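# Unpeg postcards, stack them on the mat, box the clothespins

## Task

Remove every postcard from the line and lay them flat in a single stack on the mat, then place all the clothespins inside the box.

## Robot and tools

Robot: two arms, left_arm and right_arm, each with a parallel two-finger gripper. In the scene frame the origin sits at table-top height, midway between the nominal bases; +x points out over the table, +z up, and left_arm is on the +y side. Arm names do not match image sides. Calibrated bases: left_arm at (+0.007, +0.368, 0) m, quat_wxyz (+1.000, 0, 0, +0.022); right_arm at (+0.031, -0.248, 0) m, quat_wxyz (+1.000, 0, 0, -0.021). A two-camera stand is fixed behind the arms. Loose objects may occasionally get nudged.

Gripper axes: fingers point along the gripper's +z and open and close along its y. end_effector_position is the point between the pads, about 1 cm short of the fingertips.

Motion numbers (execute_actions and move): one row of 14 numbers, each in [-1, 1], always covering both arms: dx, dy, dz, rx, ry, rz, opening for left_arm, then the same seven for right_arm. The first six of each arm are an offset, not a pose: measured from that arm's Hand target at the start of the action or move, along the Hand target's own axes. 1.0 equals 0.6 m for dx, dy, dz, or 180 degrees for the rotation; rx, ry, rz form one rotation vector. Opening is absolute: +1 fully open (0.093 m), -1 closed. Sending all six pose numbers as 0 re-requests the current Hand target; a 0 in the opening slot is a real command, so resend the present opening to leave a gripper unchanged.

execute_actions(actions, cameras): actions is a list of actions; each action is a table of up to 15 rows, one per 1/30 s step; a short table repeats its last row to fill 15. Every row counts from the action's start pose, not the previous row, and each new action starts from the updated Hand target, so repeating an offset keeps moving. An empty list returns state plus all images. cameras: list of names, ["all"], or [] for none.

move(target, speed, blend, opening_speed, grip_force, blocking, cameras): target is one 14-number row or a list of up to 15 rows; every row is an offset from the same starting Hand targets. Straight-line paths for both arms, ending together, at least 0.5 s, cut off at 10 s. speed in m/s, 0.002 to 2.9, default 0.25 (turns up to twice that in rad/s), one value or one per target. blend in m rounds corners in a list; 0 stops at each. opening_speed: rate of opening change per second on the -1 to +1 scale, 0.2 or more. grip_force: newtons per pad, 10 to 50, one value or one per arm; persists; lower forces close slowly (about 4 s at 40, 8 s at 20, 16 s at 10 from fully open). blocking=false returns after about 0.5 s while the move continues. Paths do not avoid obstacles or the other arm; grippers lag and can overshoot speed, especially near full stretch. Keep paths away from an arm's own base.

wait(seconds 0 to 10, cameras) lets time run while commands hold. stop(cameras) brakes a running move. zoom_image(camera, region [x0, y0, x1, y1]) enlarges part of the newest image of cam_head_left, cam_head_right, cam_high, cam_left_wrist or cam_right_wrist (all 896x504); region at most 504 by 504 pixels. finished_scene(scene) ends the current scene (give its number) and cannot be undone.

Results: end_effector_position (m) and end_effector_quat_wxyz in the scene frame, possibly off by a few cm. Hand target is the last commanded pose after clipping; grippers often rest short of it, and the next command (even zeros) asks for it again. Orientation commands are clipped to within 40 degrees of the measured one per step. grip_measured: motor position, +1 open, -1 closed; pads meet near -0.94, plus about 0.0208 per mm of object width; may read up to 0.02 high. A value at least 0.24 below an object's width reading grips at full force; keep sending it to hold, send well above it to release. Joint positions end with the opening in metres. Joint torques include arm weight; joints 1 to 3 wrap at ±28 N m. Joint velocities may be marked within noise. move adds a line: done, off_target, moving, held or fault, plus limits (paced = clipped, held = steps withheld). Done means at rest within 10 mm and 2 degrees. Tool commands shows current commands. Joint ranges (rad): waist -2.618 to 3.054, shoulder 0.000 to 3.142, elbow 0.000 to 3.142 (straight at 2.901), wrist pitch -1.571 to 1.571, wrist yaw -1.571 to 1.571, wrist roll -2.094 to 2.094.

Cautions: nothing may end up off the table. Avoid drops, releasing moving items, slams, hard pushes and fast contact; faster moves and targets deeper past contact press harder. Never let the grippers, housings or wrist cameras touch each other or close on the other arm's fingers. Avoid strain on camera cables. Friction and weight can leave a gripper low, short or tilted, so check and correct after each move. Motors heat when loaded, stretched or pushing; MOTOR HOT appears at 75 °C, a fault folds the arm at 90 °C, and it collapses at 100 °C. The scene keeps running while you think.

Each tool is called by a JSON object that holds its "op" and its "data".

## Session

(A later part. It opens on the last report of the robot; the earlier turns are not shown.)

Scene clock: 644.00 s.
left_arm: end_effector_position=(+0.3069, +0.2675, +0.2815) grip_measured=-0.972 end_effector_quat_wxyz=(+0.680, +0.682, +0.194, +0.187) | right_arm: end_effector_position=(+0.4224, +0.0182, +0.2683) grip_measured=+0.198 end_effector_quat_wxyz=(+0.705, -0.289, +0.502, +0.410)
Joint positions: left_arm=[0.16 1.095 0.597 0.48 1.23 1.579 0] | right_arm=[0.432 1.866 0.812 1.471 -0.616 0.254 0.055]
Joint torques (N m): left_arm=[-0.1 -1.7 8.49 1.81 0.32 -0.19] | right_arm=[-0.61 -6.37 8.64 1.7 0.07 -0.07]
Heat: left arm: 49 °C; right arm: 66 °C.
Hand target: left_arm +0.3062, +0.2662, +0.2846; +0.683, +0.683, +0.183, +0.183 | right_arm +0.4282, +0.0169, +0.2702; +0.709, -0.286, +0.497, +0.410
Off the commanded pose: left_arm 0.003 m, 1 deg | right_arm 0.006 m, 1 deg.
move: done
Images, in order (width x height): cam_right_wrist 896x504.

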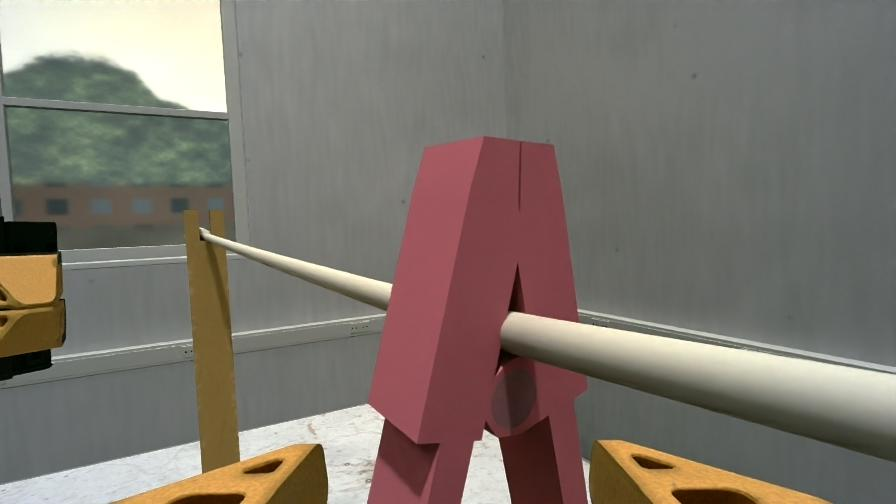

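{"op": "wait", "data": {"seconds": 0.1, "cameras": ["cam_left_wrist"]}}

{"op": "zoom_image", "data": {"camera": "cam_left_wrist", "region": [380, 0, 620, 220]}}

Scene clock: 655.00 s.
left_arm: end_effector_position=(+0.3069, +0.2675, +0.2815) grip_measured=-0.972 end_effector_quat_wxyz=(+0.680, +0.682, +0.194, +0.187) | right_arm: end_effector_position=(+0.4224, +0.0182, +0.2683) grip_measured=+0.198 end_effector_quat_wxyz=(+0.705, -0.289, +0.502, +0.410)
Joint positions: left_arm=[0.16 1.095 0.597 0.48 1.23 1.579 0] | right_arm=[0.432 1.866 0.812 1.471 -0.616 0.254 0.055]
Joint torques (N m): left_arm=[-0.09 -1.68 8.46 1.81 0.33 -0.18] | right_arm=[-0.64 -6.32 8.66 1.69 0.07 -0.08]
Heat: left arm: 49 °C; right arm: 66 °C.
Hand target: left_arm +0.3062, +0.2662, +0.2846; +0.683, +0.683, +0.183, +0.183 | right_arm +0.4282, +0.0169, +0.2702; +0.709, -0.286, +0.497, +0.410
Tool commands: left_gripper/opening=-1.0 right_gripper/opening=+0.2
Off the commanded pose: left_arm 0.003 m, 1 deg | right_arm 0.006 m, 1 deg.
wait: 0.10 s; at rest from the start
Images, in order (width x height): cam_left_wrist 896x504.

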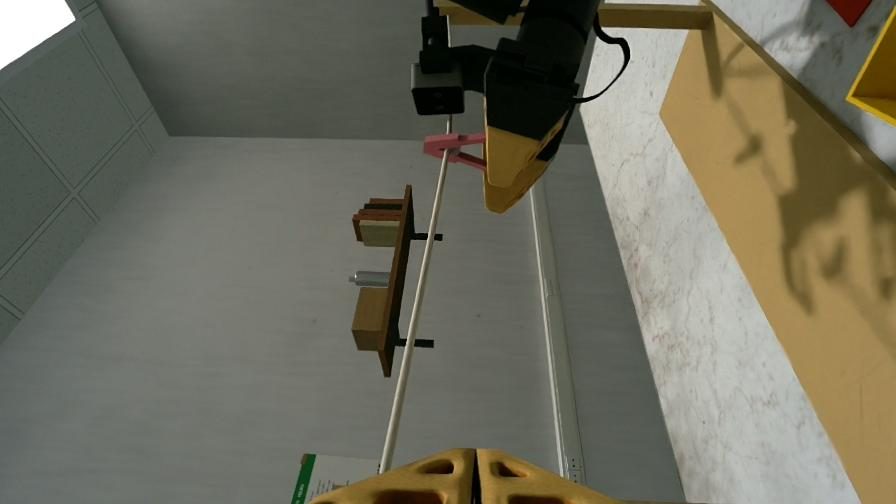

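Scaled by 2.100 from the camera's 896x504 image, which has a finer 1280x720 frame.

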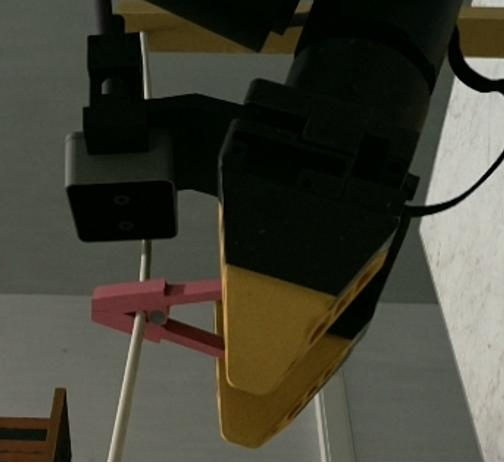

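{"op": "move", "data": {"target": [0,0,0,0,0,0,-1,-0.014,0.003,0.006,0,0,0,0.2], "speed": 0.06, "cameras": ["cam_right_wrist"]}}

Scene clock: 666.47 s.
left_arm: end_effector_position=(+0.3069, +0.2675, +0.2815) grip_measured=-0.972 end_effector_quat_wxyz=(+0.680, +0.682, +0.194, +0.187) | right_arm: end_effector_position=(+0.4240, +0.0189, +0.2688) grip_measured=+0.198 end_effector_quat_wxyz=(+0.704, -0.288, +0.503, +0.410)
Joint positions: left_arm=[0.16 1.095 0.597 0.48 1.23 1.579 0] | right_arm=[0.432 1.866 0.819 1.459 -0.616 0.254 0.055]
Joint torques (N m): left_arm=[-0.03 -1.69 8.49 1.8 0.33 -0.19] | right_arm=[-0.23 -9.09 8.73 1.46 0.11 -0.09]
Heat: left arm: 49 °C; right arm: 66 °C.
Hand target: left_arm +0.3062, +0.2662, +0.2846; +0.683, +0.683, +0.183, +0.183 | right_arm +0.4269, +0.0182, +0.2793; +0.709, -0.286, +0.497, +0.410
Off the commanded pose: left_arm 0.003 m, 1 deg | right_arm 0.011 m, 1 deg.
move: off_target (right_arm)
Images, in order (width x height): cam_right_wrist 896x504.

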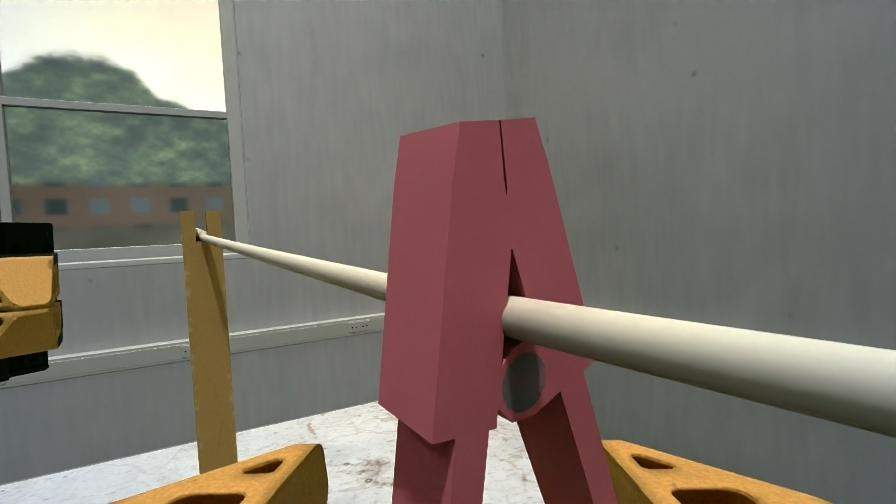

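{"op": "move", "data": {"target": [0,0,0,0,0,0,-1,-0.046,0,-0.0895,0,0,0,0.2], "speed": 0.1, "cameras": ["cam_right_wrist","cam_left_wrist"]}}

Scene clock: 674.80 s.
left_arm: end_effector_position=(+0.3069, +0.2675, +0.2815) grip_measured=-0.972 end_effector_quat_wxyz=(+0.680, +0.682, +0.194, +0.187) | right_arm: end_effector_position=(+0.4044, -0.0296, +0.2748) grip_measured=+0.198 end_effector_quat_wxyz=(+0.699, -0.284, +0.513, +0.410)
Joint positions: left_arm=[0.16 1.095 0.597 0.48 1.23 1.579 0] | right_arm=[0.311 1.731 0.68 1.48 -0.72 0.319 0.055]
Joint torques (N m): left_arm=[-0.08 -1.72 8.54 1.81 0.32 -0.2] | right_arm=[-0.44 -9.33 5.52 1.79 0.07 -0.05]
Heat: left arm: 49 °C; right arm: 65 °C.
Hand target: left_arm +0.3062, +0.2662, +0.2846; +0.683, +0.683, +0.183, +0.183 | right_arm +0.3969, -0.0337, +0.2868; +0.709, -0.286, +0.497, +0.410
Off the commanded pose: left_arm 0.003 m, 1 deg | right_arm 0.015 m, 2 deg.
move: off_target (right_arm)
Images, in order (width x height): cam_left_wrist 896x504, cam_right_wrist 896x504.

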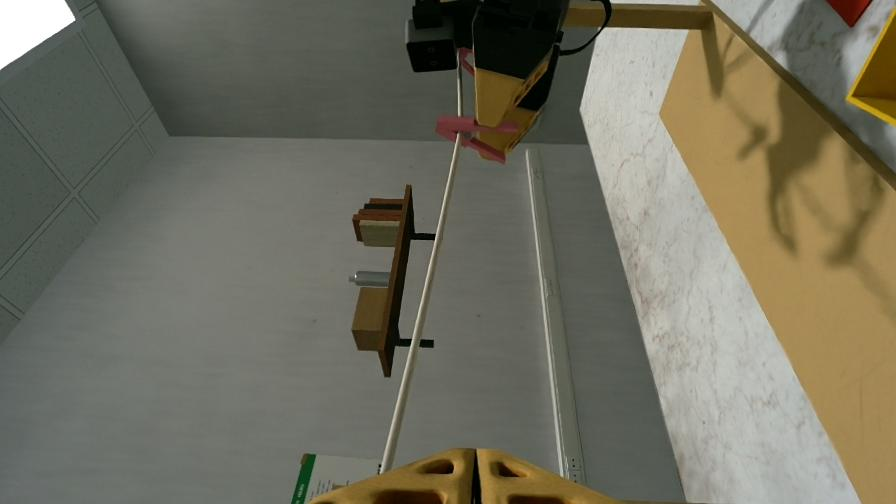

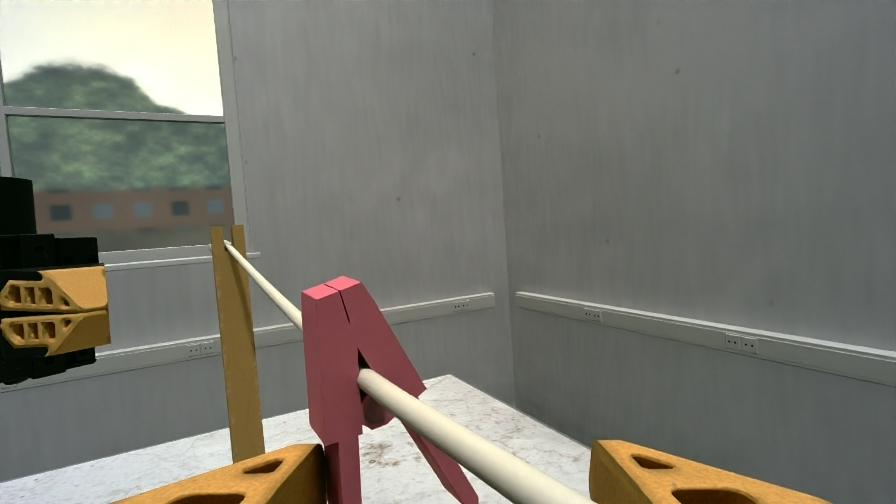

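{"op": "move", "data": {"target": [[0,0,0,0,0,0,-1,0,0.0267,0,-0.0261,0,0.0095,0.25],[0,0,0,0,0,0,-1,0.0514,0.0267,0.1035,-0.0261,0,0.0095,0.25]], "speed": 0.08, "blend": [0.005,0], "cameras": ["cam_right_wrist","cam_left_wrist"]}}

Scene clock: 683.07 s.
left_arm: end_effector_position=(+0.3069, +0.2675, +0.2815) grip_measured=-0.972 end_effector_quat_wxyz=(+0.680, +0.682, +0.194, +0.187) | right_arm: end_effector_position=(+0.4119, +0.0303, +0.2796) grip_measured=+0.248 end_effector_quat_wxyz=(+0.686, -0.308, +0.485, +0.446)
Joint positions: left_arm=[0.16 1.095 0.597 0.48 1.23 1.579 0] | right_arm=[0.444 1.862 0.847 1.469 -0.686 0.311 0.057]
Joint torques (N m): left_arm=[-0.06 -1.7 8.49 1.81 0.33 -0.2] | right_arm=[0.51 -6.49 8.81 1.46 0.22 -0.29]
Heat: left arm: 49 °C; right arm: 63 °C.
Hand target: left_arm +0.3062, +0.2662, +0.2846; +0.683, +0.683, +0.183, +0.183 | right_arm +0.4174, +0.0341, +0.2791; +0.691, -0.308, +0.484, +0.441
Off the commanded pose: left_arm 0.003 m, 1 deg | right_arm 0.007 m, 1 deg.
move: done
Images, in order (width x height): cam_left_wrist 896x504, cam_right_wrist 896x504.

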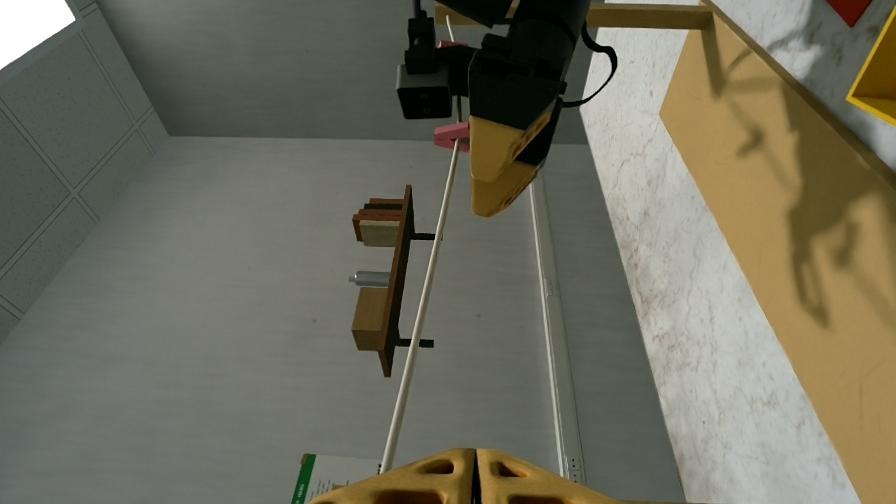

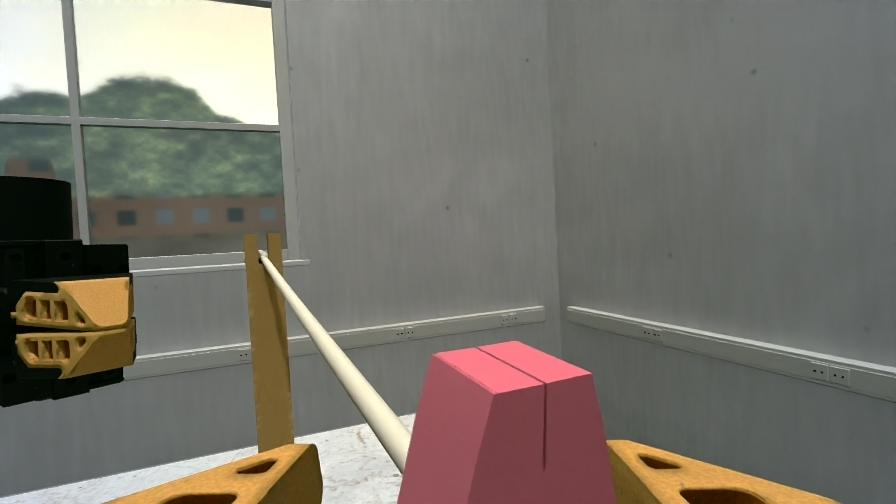

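{"op": "move", "data": {"target": [0,0,0,0,0,0,-1,0.019,-0.0085,-0.007,0,0,0,0.25], "speed": 0.08, "cameras": ["cam_right_wrist"]}}

Scene clock: 685.40 s.
left_arm: end_effector_position=(+0.3069, +0.2675, +0.2815) grip_measured=-0.972 end_effector_quat_wxyz=(+0.680, +0.682, +0.194, +0.187) | right_arm: end_effector_position=(+0.4167, +0.0323, +0.2697) grip_measured=+0.248 end_effector_quat_wxyz=(+0.685, -0.308, +0.488, +0.444)
Joint positions: left_arm=[0.16 1.095 0.597 0.48 1.23 1.579 0] | right_arm=[0.444 1.9 0.856 1.489 -0.686 0.306 0.057]
Joint torques (N m): left_arm=[-0.08 -1.7 8.5 1.81 0.33 -0.2] | right_arm=[-0.32 -5.85 8.08 1.74 0.14 -0.2]
Heat: left arm: 49 °C; right arm: 63 °C.
Hand target: left_arm +0.3062, +0.2662, +0.2846; +0.683, +0.683, +0.183, +0.183 | right_arm +0.4220, +0.0320, +0.2669; +0.691, -0.308, +0.484, +0.441
Off the commanded pose: left_arm 0.003 m, 1 deg | right_arm 0.006 m, 1 deg.
move: done
Images, in order (width x height): cam_right_wrist 896x504.

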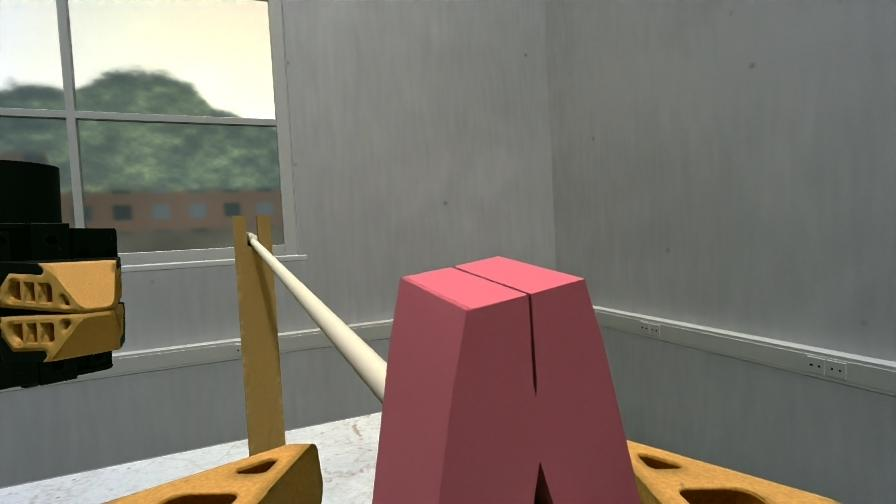

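{"op": "move", "data": {"target": [0,0,0,0,0,0,-1,0.009,-0.0067,-0.0118,0,0,0,0.25], "speed": 0.08, "cameras": ["cam_right_wrist","cam_left_wrist"]}}

Scene clock: 689.63 s.
left_arm: end_effector_position=(+0.3069, +0.2675, +0.2815) grip_measured=-0.972 end_effector_quat_wxyz=(+0.680, +0.682, +0.194, +0.187) | right_arm: end_effector_position=(+0.4181, +0.0307, +0.2656) grip_measured=+0.248 end_effector_quat_wxyz=(+0.684, -0.313, +0.489, +0.442)
Joint positions: left_arm=[0.16 1.095 0.597 0.48 1.23 1.579 0] | right_arm=[0.436 1.91 0.856 1.495 -0.699 0.299 0.057]
Joint torques (N m): left_arm=[-0.06 -1.72 8.46 1.81 0.34 -0.19] | right_arm=[-1.05 -4.96 6.9 2.03 0.13 -0.07]
Heat: left arm: 49 °C; right arm: 64 °C.
Hand target: left_arm +0.3062, +0.2662, +0.2846; +0.683, +0.683, +0.183, +0.183 | right_arm +0.4236, +0.0258, +0.2596; +0.691, -0.308, +0.484, +0.440
Off the commanded pose: left_arm 0.003 m, 1 deg | right_arm 0.010 m, 1 deg.
move: done
Images, in order (width x height): cam_left_wrist 896x504, cam_right_wrist 896x504.

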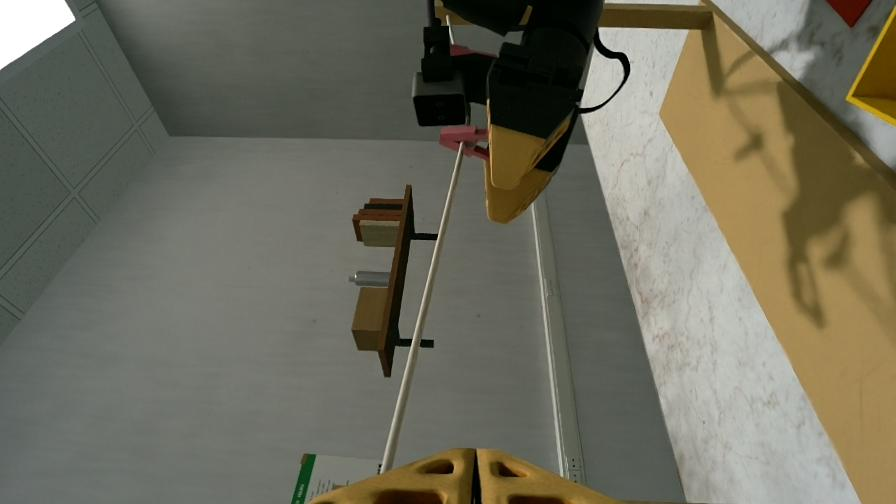

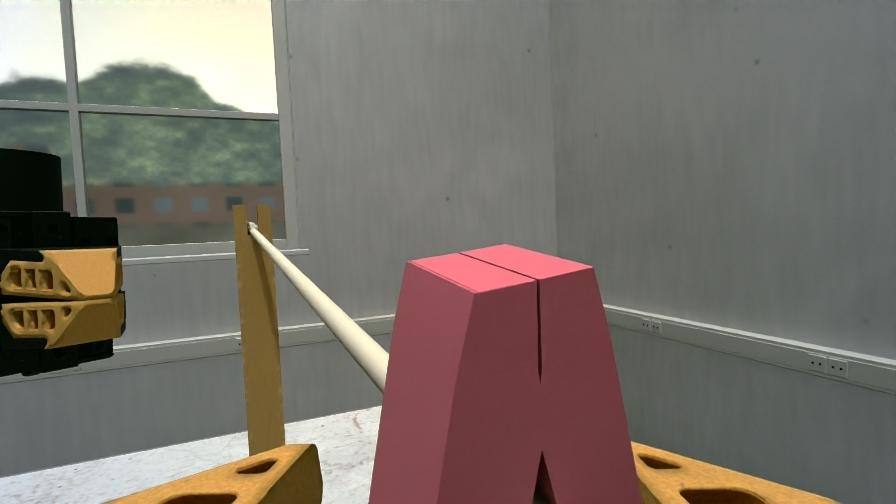

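{"op": "move", "data": {"target": [[0,0,0,0,0,0,-1,-0.0188,0.0067,0.0068,0,0,0,0.25],[0,0,0,0,0,0,-1,-0.0588,0.0067,-0.1027,0,0,0,0.25]], "speed": 0.1, "cameras": ["cam_right_wrist","cam_left_wrist","cam_head_left"]}}

Scene clock: 697.37 s.
left_arm: end_effector_position=(+0.3069, +0.2675, +0.2815) grip_measured=-0.972 end_effector_quat_wxyz=(+0.680, +0.682, +0.194, +0.187) | right_arm: end_effector_position=(+0.4004, -0.0293, +0.2621) grip_measured=+0.248 end_effector_quat_wxyz=(+0.670, -0.307, +0.517, +0.435)
Joint positions: left_arm=[0.16 1.095 0.597 0.48 1.23 1.579 0] | right_arm=[0.284 1.763 0.686 1.496 -0.825 0.356 0.057]
Joint torques (N m): left_arm=[-0.09 -1.7 8.47 1.81 0.32 -0.19] | right_arm=[-0.85 -7.91 4.04 2.29 0.04 0.07]
Heat: left arm: 49 °C; right arm: 63 °C.
Hand target: left_arm +0.3062, +0.2662, +0.2846; +0.683, +0.683, +0.183, +0.183 | right_arm +0.3904, -0.0359, +0.2716; +0.691, -0.308, +0.484, +0.441
Off the commanded pose: left_arm 0.003 m, 1 deg | right_arm 0.015 m, 5 deg.
joint sent to its limit (right arm) — joint 4 (wrist pitch), upper limit. The joint targets still meet the commanded pose.
move: off_target (right_arm)
Images, in order (width x height): cam_head_left 896x504, cam_left_wrist 896x504, cam_right_wrist 896x504.

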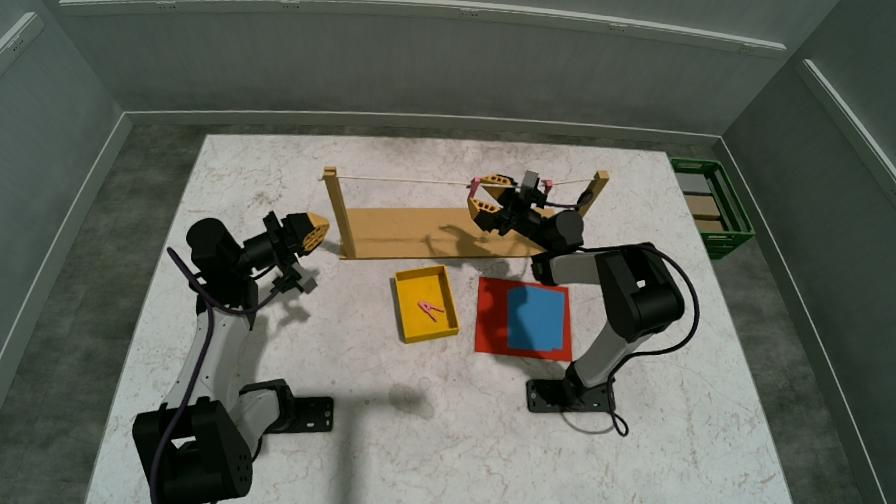

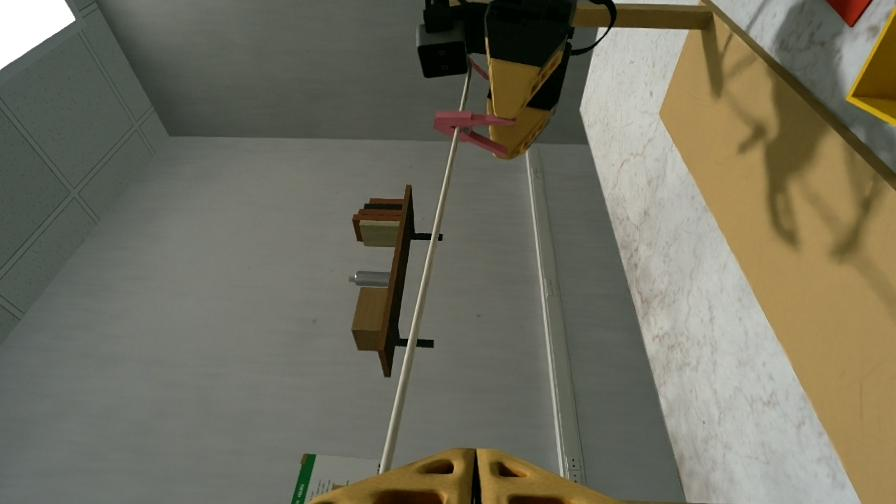

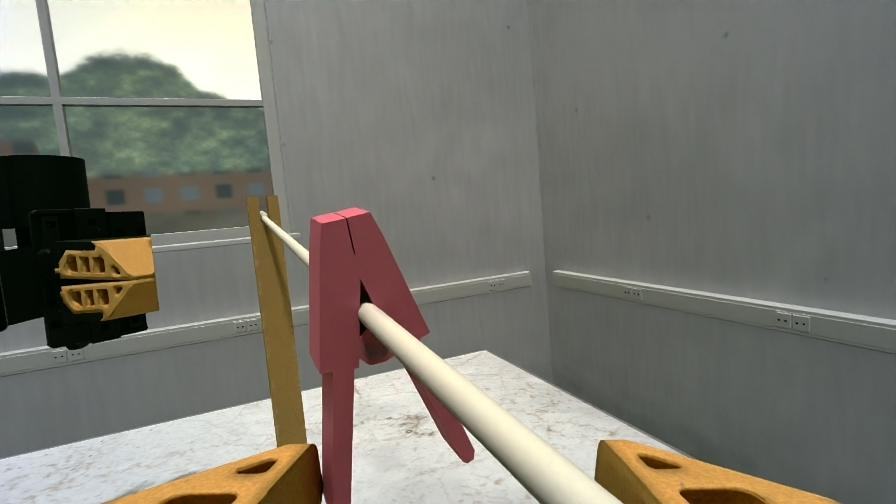

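{"op": "move", "data": {"target": [[0,0,0,0,0,0,-1,0.0435,0.0997,-0.124,0,0,0,0.25],[0,0,0,0,0,0,-1,-0.403,-0.082,-0.6164,0.6777,0.1489,0.0293,-0.3]], "speed": [0.12,0.35], "blend": [0.03,0], "cameras": ["cam_left_wrist","cam_head_left"]}}

Scene clock: 706.73 s.
left_arm: end_effector_position=(+0.3069, +0.2675, +0.2815) grip_measured=-0.972 end_effector_quat_wxyz=(+0.680, +0.682, +0.194, +0.187) | right_arm: end_effector_position=(+0.2559, -0.4439, +0.3656) grip_measured=-0.298 end_effector_quat_wxyz=(+0.475, +0.380, +0.755, -0.246)
Joint positions: left_arm=[0.16 1.095 0.597 0.48 1.23 1.579 0] | right_arm=[-0.449 0.998 1.332 -0.818 0.407 0.194 0.031]
Joint torques (N m): left_arm=[-0.05 -1.68 8.49 1.82 0.33 -0.19] | right_arm=[-0.57 -0.53 10.14 1.71 0.17 -0.01]
Heat: left arm: 49 °C; right arm: 63 °C.
Hand target: left_arm +0.3062, +0.2662, +0.2846; +0.683, +0.683, +0.183, +0.183 | right_arm +0.2535, -0.4468, +0.3722; +0.477, +0.390, +0.748, -0.248
Off the commanded pose: left_arm 0.003 m, 1 deg | right_arm 0.008 m, 1 deg.
move: done
Images, in order (width x height): cam_head_left 896x504, cam_left_wrist 896x504.

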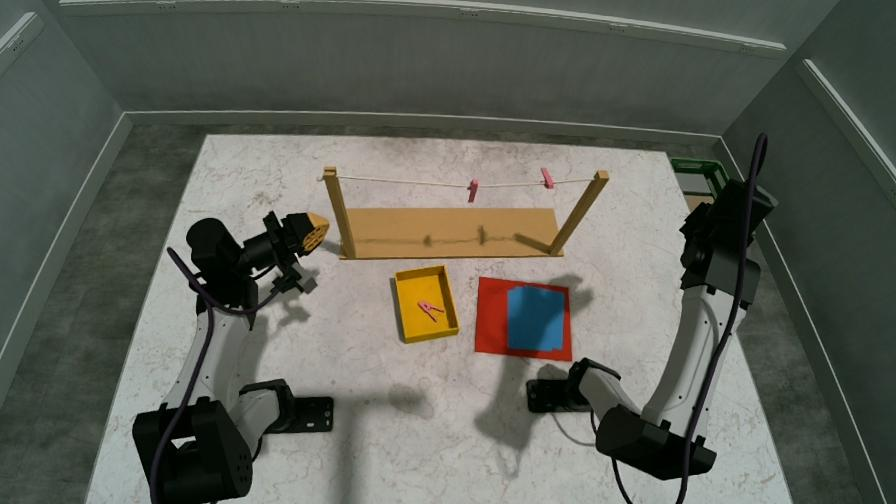

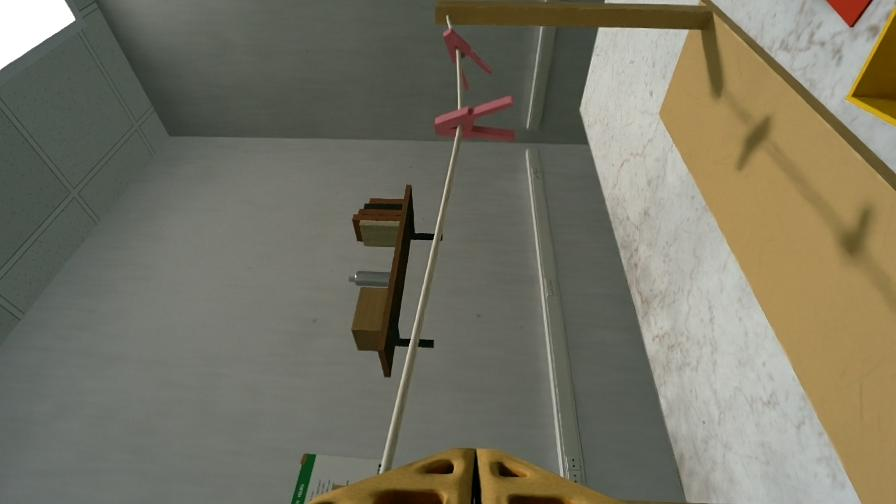

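{"op": "move", "data": {"target": [-0.078,-0.05,0.2552,-0.0868,-0.0872,-0.495,0.25,0,0,0,0,0,0,-0.3], "speed": 0.25, "cameras": ["cam_left_wrist","cam_head_left"]}}

Scene clock: 717.53 s.
left_arm: end_effector_position=(+0.3425, +0.1091, +0.2290) grip_measured=+0.248 end_effector_quat_wxyz=(+0.665, +0.294, +0.552, -0.409) | right_arm: end_effector_position=(+0.2559, -0.4439, +0.3656) grip_measured=-0.298 end_effector_quat_wxyz=(+0.475, +0.380, +0.755, -0.246)
Joint positions: left_arm=[-0.477 1.707 0.537 1.436 0.591 -0.212 0.057] | right_arm=[-0.449 0.998 1.332 -0.818 0.407 0.194 0.031]
Joint torques (N m): left_arm=[-0.5 -4.75 7.57 3.04 -0.23 -0.16] | right_arm=[-0.59 -0.58 10.14 1.72 0.18 -0.02]
Heat: left arm: 49 °C; right arm: 64 °C.
Hand target: left_arm +0.3422, +0.1102, +0.2548; +0.709, +0.287, +0.497, -0.410 | right_arm +0.2535, -0.4468, +0.3722; +0.477, +0.390, +0.748, -0.248
Off the commanded pose: left_arm 0.026 m, 8 deg | right_arm 0.008 m, 1 deg.
joint sent to its limit (left arm) — joint 4 (wrist pitch), upper limit. The joint targets still meet the commanded pose.
move: off_target (left_arm)
Images, in order (width x height): cam_head_left 896x504, cam_left_wrist 896x504.

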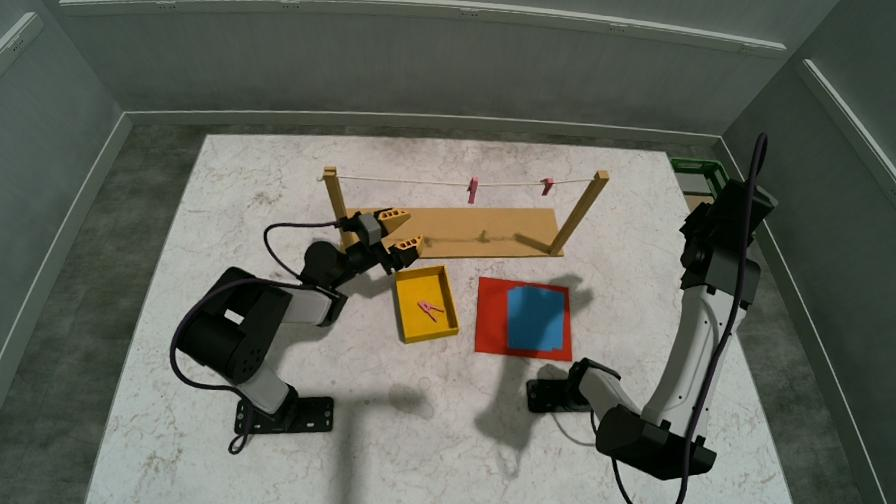

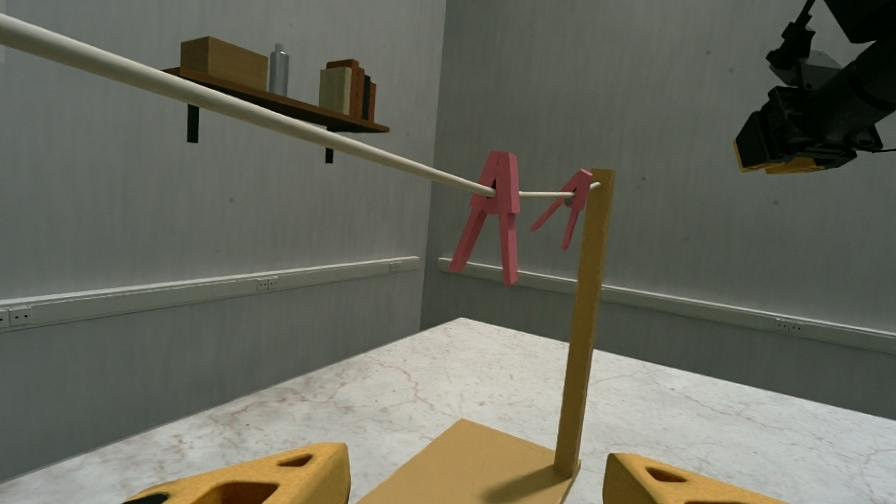

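{"op": "move", "data": {"target": [-0.008,0,0.1333,0,0,0,0.25,0,0,0,0,0,0,-0.3], "speed": 0.2, "cameras": ["cam_left_wrist"]}}

Scene clock: 725.63 s.
left_arm: end_effector_position=(+0.3716, +0.0488, +0.2883) grip_measured=+0.248 end_effector_quat_wxyz=(+0.705, +0.290, +0.493, -0.420) | right_arm: end_effector_position=(+0.2559, -0.4439, +0.3656) grip_measured=-0.298 end_effector_quat_wxyz=(+0.475, +0.380, +0.755, -0.246)
Joint positions: left_arm=[-0.602 1.817 0.846 1.371 0.476 -0.198 0.057] | right_arm=[-0.449 0.998 1.332 -0.818 0.407 0.194 0.031]
Joint torques (N m): left_arm=[-0.31 -6.35 8.42 1.7 -0.24 0.11] | right_arm=[-0.62 -0.55 10.17 1.71 0.18 -0.02]
Heat: left arm: 48 °C; right arm: 65 °C.
Hand target: left_arm +0.3790, +0.0465, +0.2865; +0.709, +0.287, +0.497, -0.410 | right_arm +0.2535, -0.4468, +0.3722; +0.477, +0.390, +0.748, -0.248
Off the commanded pose: left_arm 0.008 m, 1 deg | right_arm 0.008 m, 1 deg.
move: done
Images, in order (width x height): cam_left_wrist 896x504.

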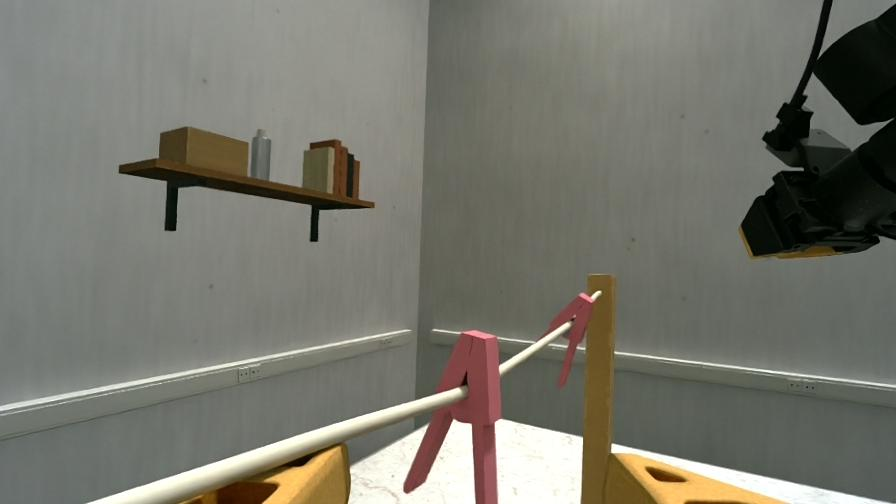

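{"op": "move", "data": {"target": [[0.0423,0,-0.0154,0,0,0,0.25,0,0,0,0,0,0,-0.3],[0.049,0,0.063,0,0,0,0.25,0,0,0,0,0,0,-0.3]], "speed": 0.12, "cameras": ["cam_left_wrist"]}}

Scene clock: 730.37 s.
left_arm: end_effector_position=(+0.3942, +0.0098, +0.2759) grip_measured=+0.248 end_effector_quat_wxyz=(+0.706, +0.289, +0.491, -0.421) | right_arm: end_effector_position=(+0.2559, -0.4439, +0.3656) grip_measured=-0.298 end_effector_quat_wxyz=(+0.475, +0.380, +0.755, -0.246)
Joint positions: left_arm=[-0.658 1.976 1.009 1.361 0.425 -0.175 0.057] | right_arm=[-0.449 0.998 1.332 -0.818 0.407 0.194 0.031]
Joint torques (N m): left_arm=[-0.27 -7.46 8.54 1.7 -0.22 0.11] | right_arm=[-0.61 -0.55 10.15 1.7 0.18 -0.02]
Heat: left arm: 47 °C; right arm: 65 °C.
Hand target: left_arm +0.4017, +0.0070, +0.2719; +0.709, +0.287, +0.497, -0.410 | right_arm +0.2535, -0.4468, +0.3722; +0.477, +0.390, +0.748, -0.248
Off the commanded pose: left_arm 0.009 m, 1 deg | right_arm 0.008 m, 1 deg.
move: done
Images, in order (width x height): cam_left_wrist 896x504.

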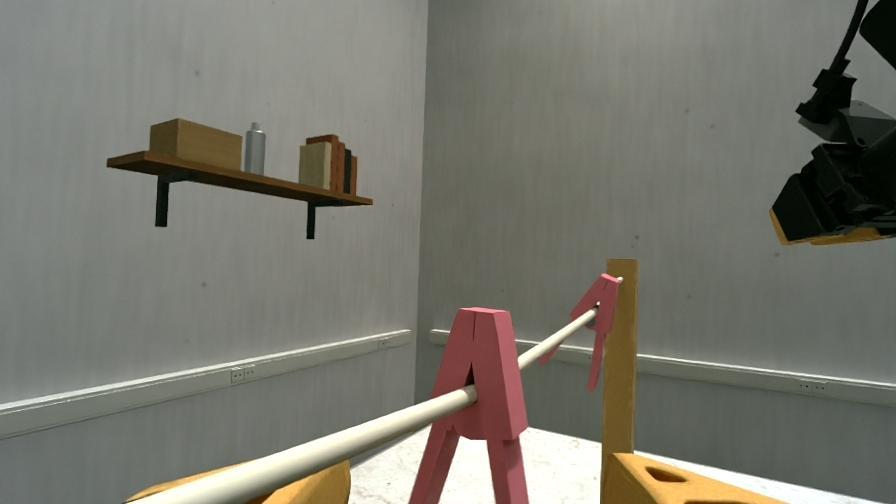

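{"op": "move", "data": {"target": [[0.0251,0,-0.0091,0,0,0,0.25,0,0,0,0,0,0,-0.3],[0.0535,-0.004,0.06,0,0,0,0.25,0,0,0,0,0,0,-0.3]], "speed": 0.1, "cameras": ["cam_left_wrist"]}}

Scene clock: 736.43 s.
left_arm: end_effector_position=(+0.4145, -0.0299, +0.2600) grip_measured=+0.248 end_effector_quat_wxyz=(+0.707, +0.289, +0.490, -0.421) | right_arm: end_effector_position=(+0.2559, -0.4439, +0.3656) grip_measured=-0.298 end_effector_quat_wxyz=(+0.475, +0.380, +0.755, -0.246)
Joint positions: left_arm=[-0.707 2.135 1.186 1.339 0.379 -0.156 0.057] | right_arm=[-0.449 0.998 1.332 -0.818 0.407 0.194 0.031]
Joint torques (N m): left_arm=[-0.23 -8.69 8.59 1.73 -0.2 0.14] | right_arm=[-0.58 -0.5 10.11 1.7 0.19 -0.02]
Heat: left arm: 47 °C; right arm: 66 °C.
Hand target: left_arm +0.4220, -0.0329, +0.2540; +0.709, +0.287, +0.497, -0.410 | right_arm +0.2535, -0.4468, +0.3722; +0.477, +0.390, +0.748, -0.248
Off the commanded pose: left_arm 0.010 m, 2 deg | right_arm 0.008 m, 1 deg.
move: done
Images, in order (width x height): cam_left_wrist 896x504.

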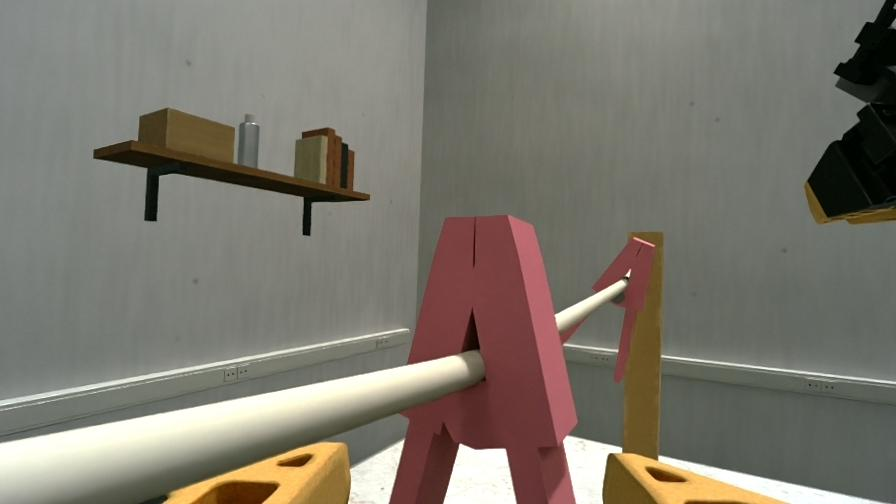

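{"op": "move", "data": {"target": [-0.006,-0.004,0.016,0,0,0,0.25,0,0,0,0,0,0,-0.3], "speed": 0.08, "cameras": ["cam_left_wrist"]}}

Scene clock: 740.27 s.
left_arm: end_effector_position=(+0.4172, -0.0364, +0.2678) grip_measured=+0.248 end_effector_quat_wxyz=(+0.708, +0.288, +0.489, -0.420) | right_arm: end_effector_position=(+0.2559, -0.4439, +0.3656) grip_measured=-0.298 end_effector_quat_wxyz=(+0.475, +0.380, +0.755, -0.246)
Joint positions: left_arm=[-0.716 2.135 1.224 1.301 0.368 -0.151 0.057] | right_arm=[-0.449 0.998 1.332 -0.818 0.407 0.194 0.031]
Joint torques (N m): left_arm=[-0.49 -8.68 8.76 1.74 -0.22 0.12] | right_arm=[-0.61 -0.55 10.15 1.71 0.18 -0.02]
Heat: left arm: 48 °C; right arm: 66 °C.
Hand target: left_arm +0.4238, -0.0410, +0.2606; +0.709, +0.287, +0.497, -0.410 | right_arm +0.2535, -0.4468, +0.3722; +0.477, +0.390, +0.748, -0.248
Off the commanded pose: left_arm 0.011 m, 1 deg | right_arm 0.008 m, 1 deg.
move: off_target (left_arm)
Images, in order (width x height): cam_left_wrist 896x504.

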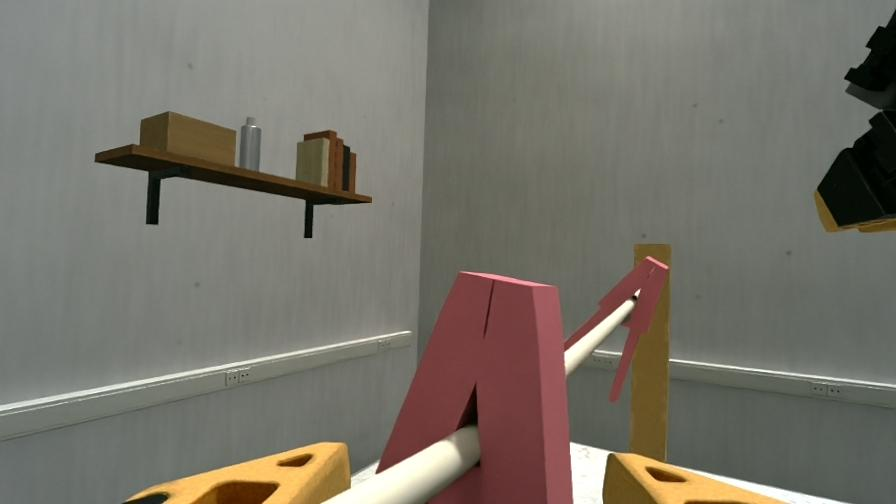

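{"op": "move", "data": {"target": [0.008,0,-0.003,0,0,0,0.25,0,0,0,0,0,0,-0.3], "speed": 0.06}}

{"op": "move", "data": {"target": [0,0,0,0,0,0,-0.1,0,0,0,0,0,0,-0.3], "opening_speed": 0.6, "cameras": ["cam_left_wrist"]}}

Scene clock: 743.33 s.
left_arm: end_effector_position=(+0.4191, -0.0378, +0.2592) grip_measured=+0.248 end_effector_quat_wxyz=(+0.703, +0.289, +0.496, -0.419) | right_arm: end_effector_position=(+0.2559, -0.4439, +0.3656) grip_measured=-0.298 end_effector_quat_wxyz=(+0.475, +0.380, +0.755, -0.246)
Joint positions: left_arm=[-0.716 2.15 1.224 1.301 0.368 -0.151 0.057] | right_arm=[-0.449 0.998 1.332 -0.818 0.407 0.194 0.031]
Joint torques (N m): left_arm=[-0.49 -8.95 8.49 1.89 -0.23 0.12] | right_arm=[-0.61 -0.55 10.14 1.7 0.17 -0.02]
Heat: left arm: 48 °C; right arm: 66 °C.
Hand target: left_arm +0.4238, -0.0409, +0.2554; +0.709, +0.287, +0.497, -0.410 | right_arm +0.2535, -0.4468, +0.3722; +0.477, +0.390, +0.748, -0.248
Off the commanded pose: left_arm 0.007 m, 1 deg | right_arm 0.008 m, 1 deg.
move: done

Scene clock: 744.13 s.
left_arm: end_effector_position=(+0.4191, -0.0378, +0.2592) grip_measured=-0.098 end_effector_quat_wxyz=(+0.703, +0.289, +0.496, -0.419) | right_arm: end_effector_position=(+0.2559, -0.4439, +0.3656) grip_measured=-0.298 end_effector_quat_wxyz=(+0.475, +0.380, +0.755, -0.246)
Joint positions: left_arm=[-0.716 2.15 1.224 1.301 0.368 -0.151 0.041] | right_arm=[-0.449 0.998 1.332 -0.818 0.407 0.194 0.031]
Joint torques (N m): left_arm=[-0.49 -8.96 8.47 1.89 -0.21 0.11] | right_arm=[-0.61 -0.55 10.13 1.7 0.18 -0.02]
Heat: left arm: 48 °C; right arm: 66 °C.
Hand target: left_arm +0.4238, -0.0409, +0.2554; +0.709, +0.287, +0.497, -0.410 | right_arm +0.2535, -0.4468, +0.3722; +0.477, +0.390, +0.748, -0.248
Off the commanded pose: left_arm 0.007 m, 1 deg | right_arm 0.008 m, 1 deg.
move: done
Images, in order (width x height): cam_left_wrist 896x504.

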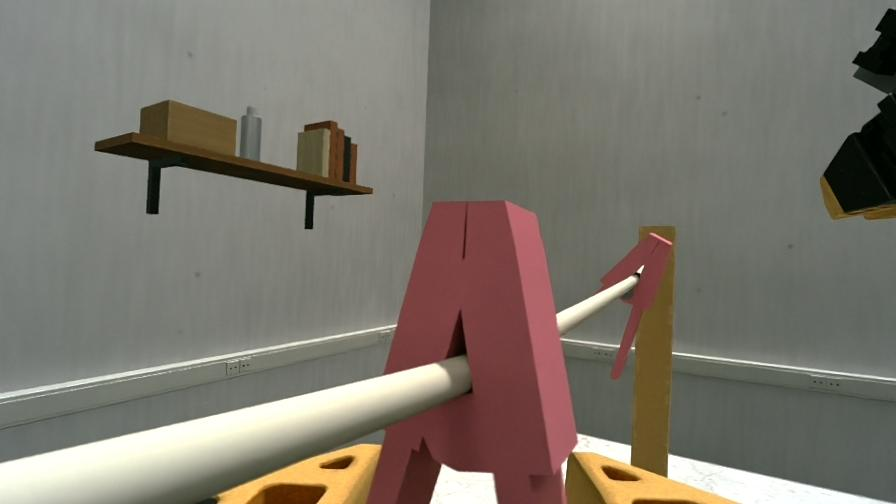

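{"op": "move", "data": {"target": [-0.008,0,0.003,0.021,0,-0.0076,-0.1,0,0,0,0,0,0,-0.3], "speed": 0.06, "cameras": ["cam_left_wrist"]}}

Scene clock: 748.23 s.
left_arm: end_effector_position=(+0.4185, -0.0377, +0.2685) grip_measured=-0.098 end_effector_quat_wxyz=(+0.701, +0.302, +0.481, -0.432) | right_arm: end_effector_position=(+0.2559, -0.4439, +0.3656) grip_measured=-0.298 end_effector_quat_wxyz=(+0.475, +0.380, +0.755, -0.246)
Joint positions: left_arm=[-0.701 2.15 1.25 1.301 0.423 -0.164 0.041] | right_arm=[-0.449 0.998 1.332 -0.818 0.407 0.194 0.031]
Joint torques (N m): left_arm=[0.25 -8.61 8.77 1.76 0.1 -0.12] | right_arm=[-0.58 -0.53 10.14 1.71 0.19 -0.03]
Heat: left arm: 48 °C; right arm: 67 °C.
Hand target: left_arm +0.4238, -0.0410, +0.2607; +0.694, +0.304, +0.486, -0.435 | right_arm +0.2535, -0.4468, +0.3722; +0.477, +0.390, +0.748, -0.248
Off the commanded pose: left_arm 0.010 m, 1 deg | right_arm 0.008 m, 1 deg.
move: done
Images, in order (width x height): cam_left_wrist 896x504.

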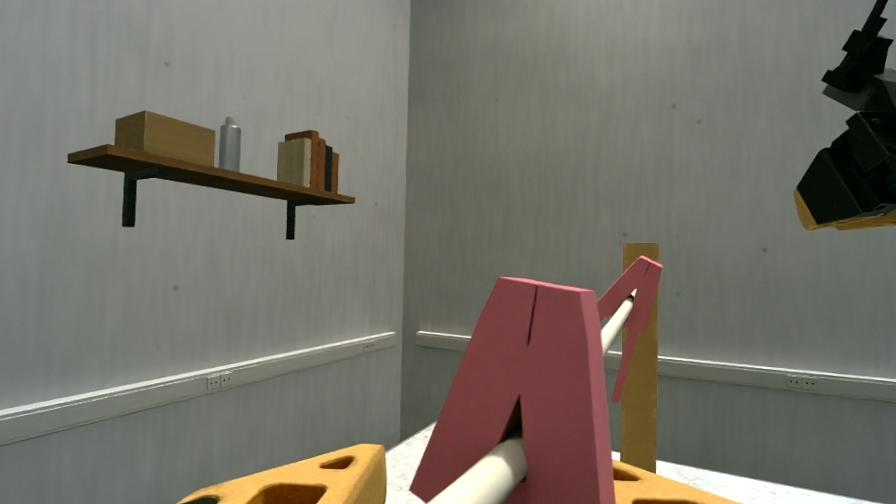

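{"op": "move", "data": {"target": [0.008,-0.009,-0.003,0,0,0,-0.1,0,0,0,0,0,0,-0.3], "speed": 0.06, "cameras": ["cam_left_wrist"]}}

Scene clock: 750.97 s.
left_arm: end_effector_position=(+0.4185, -0.0395, +0.2636) grip_measured=-0.098 end_effector_quat_wxyz=(+0.698, +0.303, +0.484, -0.433) | right_arm: end_effector_position=(+0.2559, -0.4439, +0.3656) grip_measured=-0.298 end_effector_quat_wxyz=(+0.475, +0.380, +0.755, -0.246)
Joint positions: left_arm=[-0.704 2.159 1.25 1.301 0.424 -0.164 0.041] | right_arm=[-0.449 0.998 1.332 -0.818 0.407 0.194 0.031]
Joint torques (N m): left_arm=[-0.43 -8.98 7.36 1.94 -0.02 -0.09] | right_arm=[-0.58 -0.54 10.14 1.7 0.18 -0.02]
Heat: left arm: 48 °C; right arm: 67 °C.
Hand target: left_arm +0.4190, -0.0433, +0.2556; +0.694, +0.304, +0.486, -0.435 | right_arm +0.2535, -0.4468, +0.3722; +0.477, +0.390, +0.748, -0.248
Off the commanded pose: left_arm 0.009 m, 1 deg | right_arm 0.008 m, 1 deg.
move: done
Images, in order (width x height): cam_left_wrist 896x504.

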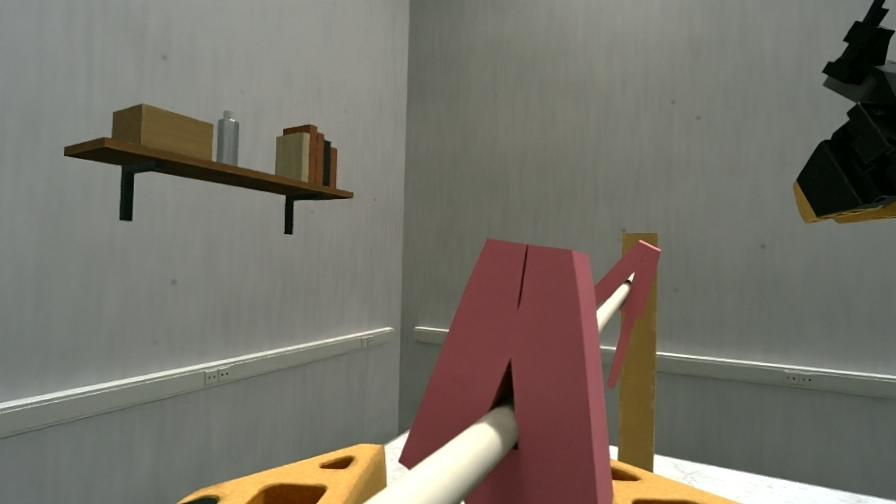

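{"op": "move", "data": {"target": [0.003,-0.004,-0.001,0,0,0,-0.35,0,0,0,0,0,0,-0.3], "opening_speed": 0.5, "speed": 0.06, "cameras": ["cam_left_wrist"]}}

Scene clock: 753.70 s.
left_arm: end_effector_position=(+0.4165, -0.0415, +0.2636) grip_measured=-0.345 end_effector_quat_wxyz=(+0.697, +0.304, +0.483, -0.434) | right_arm: end_effector_position=(+0.2559, -0.4439, +0.3656) grip_measured=-0.298 end_effector_quat_wxyz=(+0.475, +0.380, +0.755, -0.246)
Joint positions: left_arm=[-0.709 2.159 1.25 1.301 0.424 -0.164 0.029] | right_arm=[-0.449 0.998 1.332 -0.818 0.407 0.194 0.031]
Joint torques (N m): left_arm=[-0.47 -8.85 6.79 2.01 -0.07 -0.06] | right_arm=[-0.62 -0.55 10.15 1.7 0.18 -0.02]
Heat: left arm: 48 °C; right arm: 67 °C.
Hand target: left_arm +0.4169, -0.0443, +0.2536; +0.694, +0.304, +0.486, -0.435 | right_arm +0.2535, -0.4468, +0.3722; +0.477, +0.390, +0.748, -0.248
Off the commanded pose: left_arm 0.010 m, 0 deg | right_arm 0.008 m, 1 deg.
move: done
Images, in order (width x height): cam_left_wrist 896x504.

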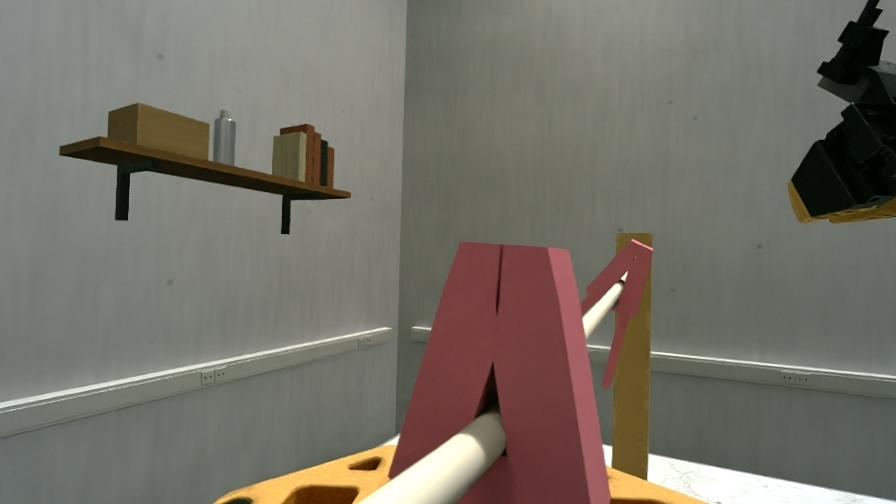

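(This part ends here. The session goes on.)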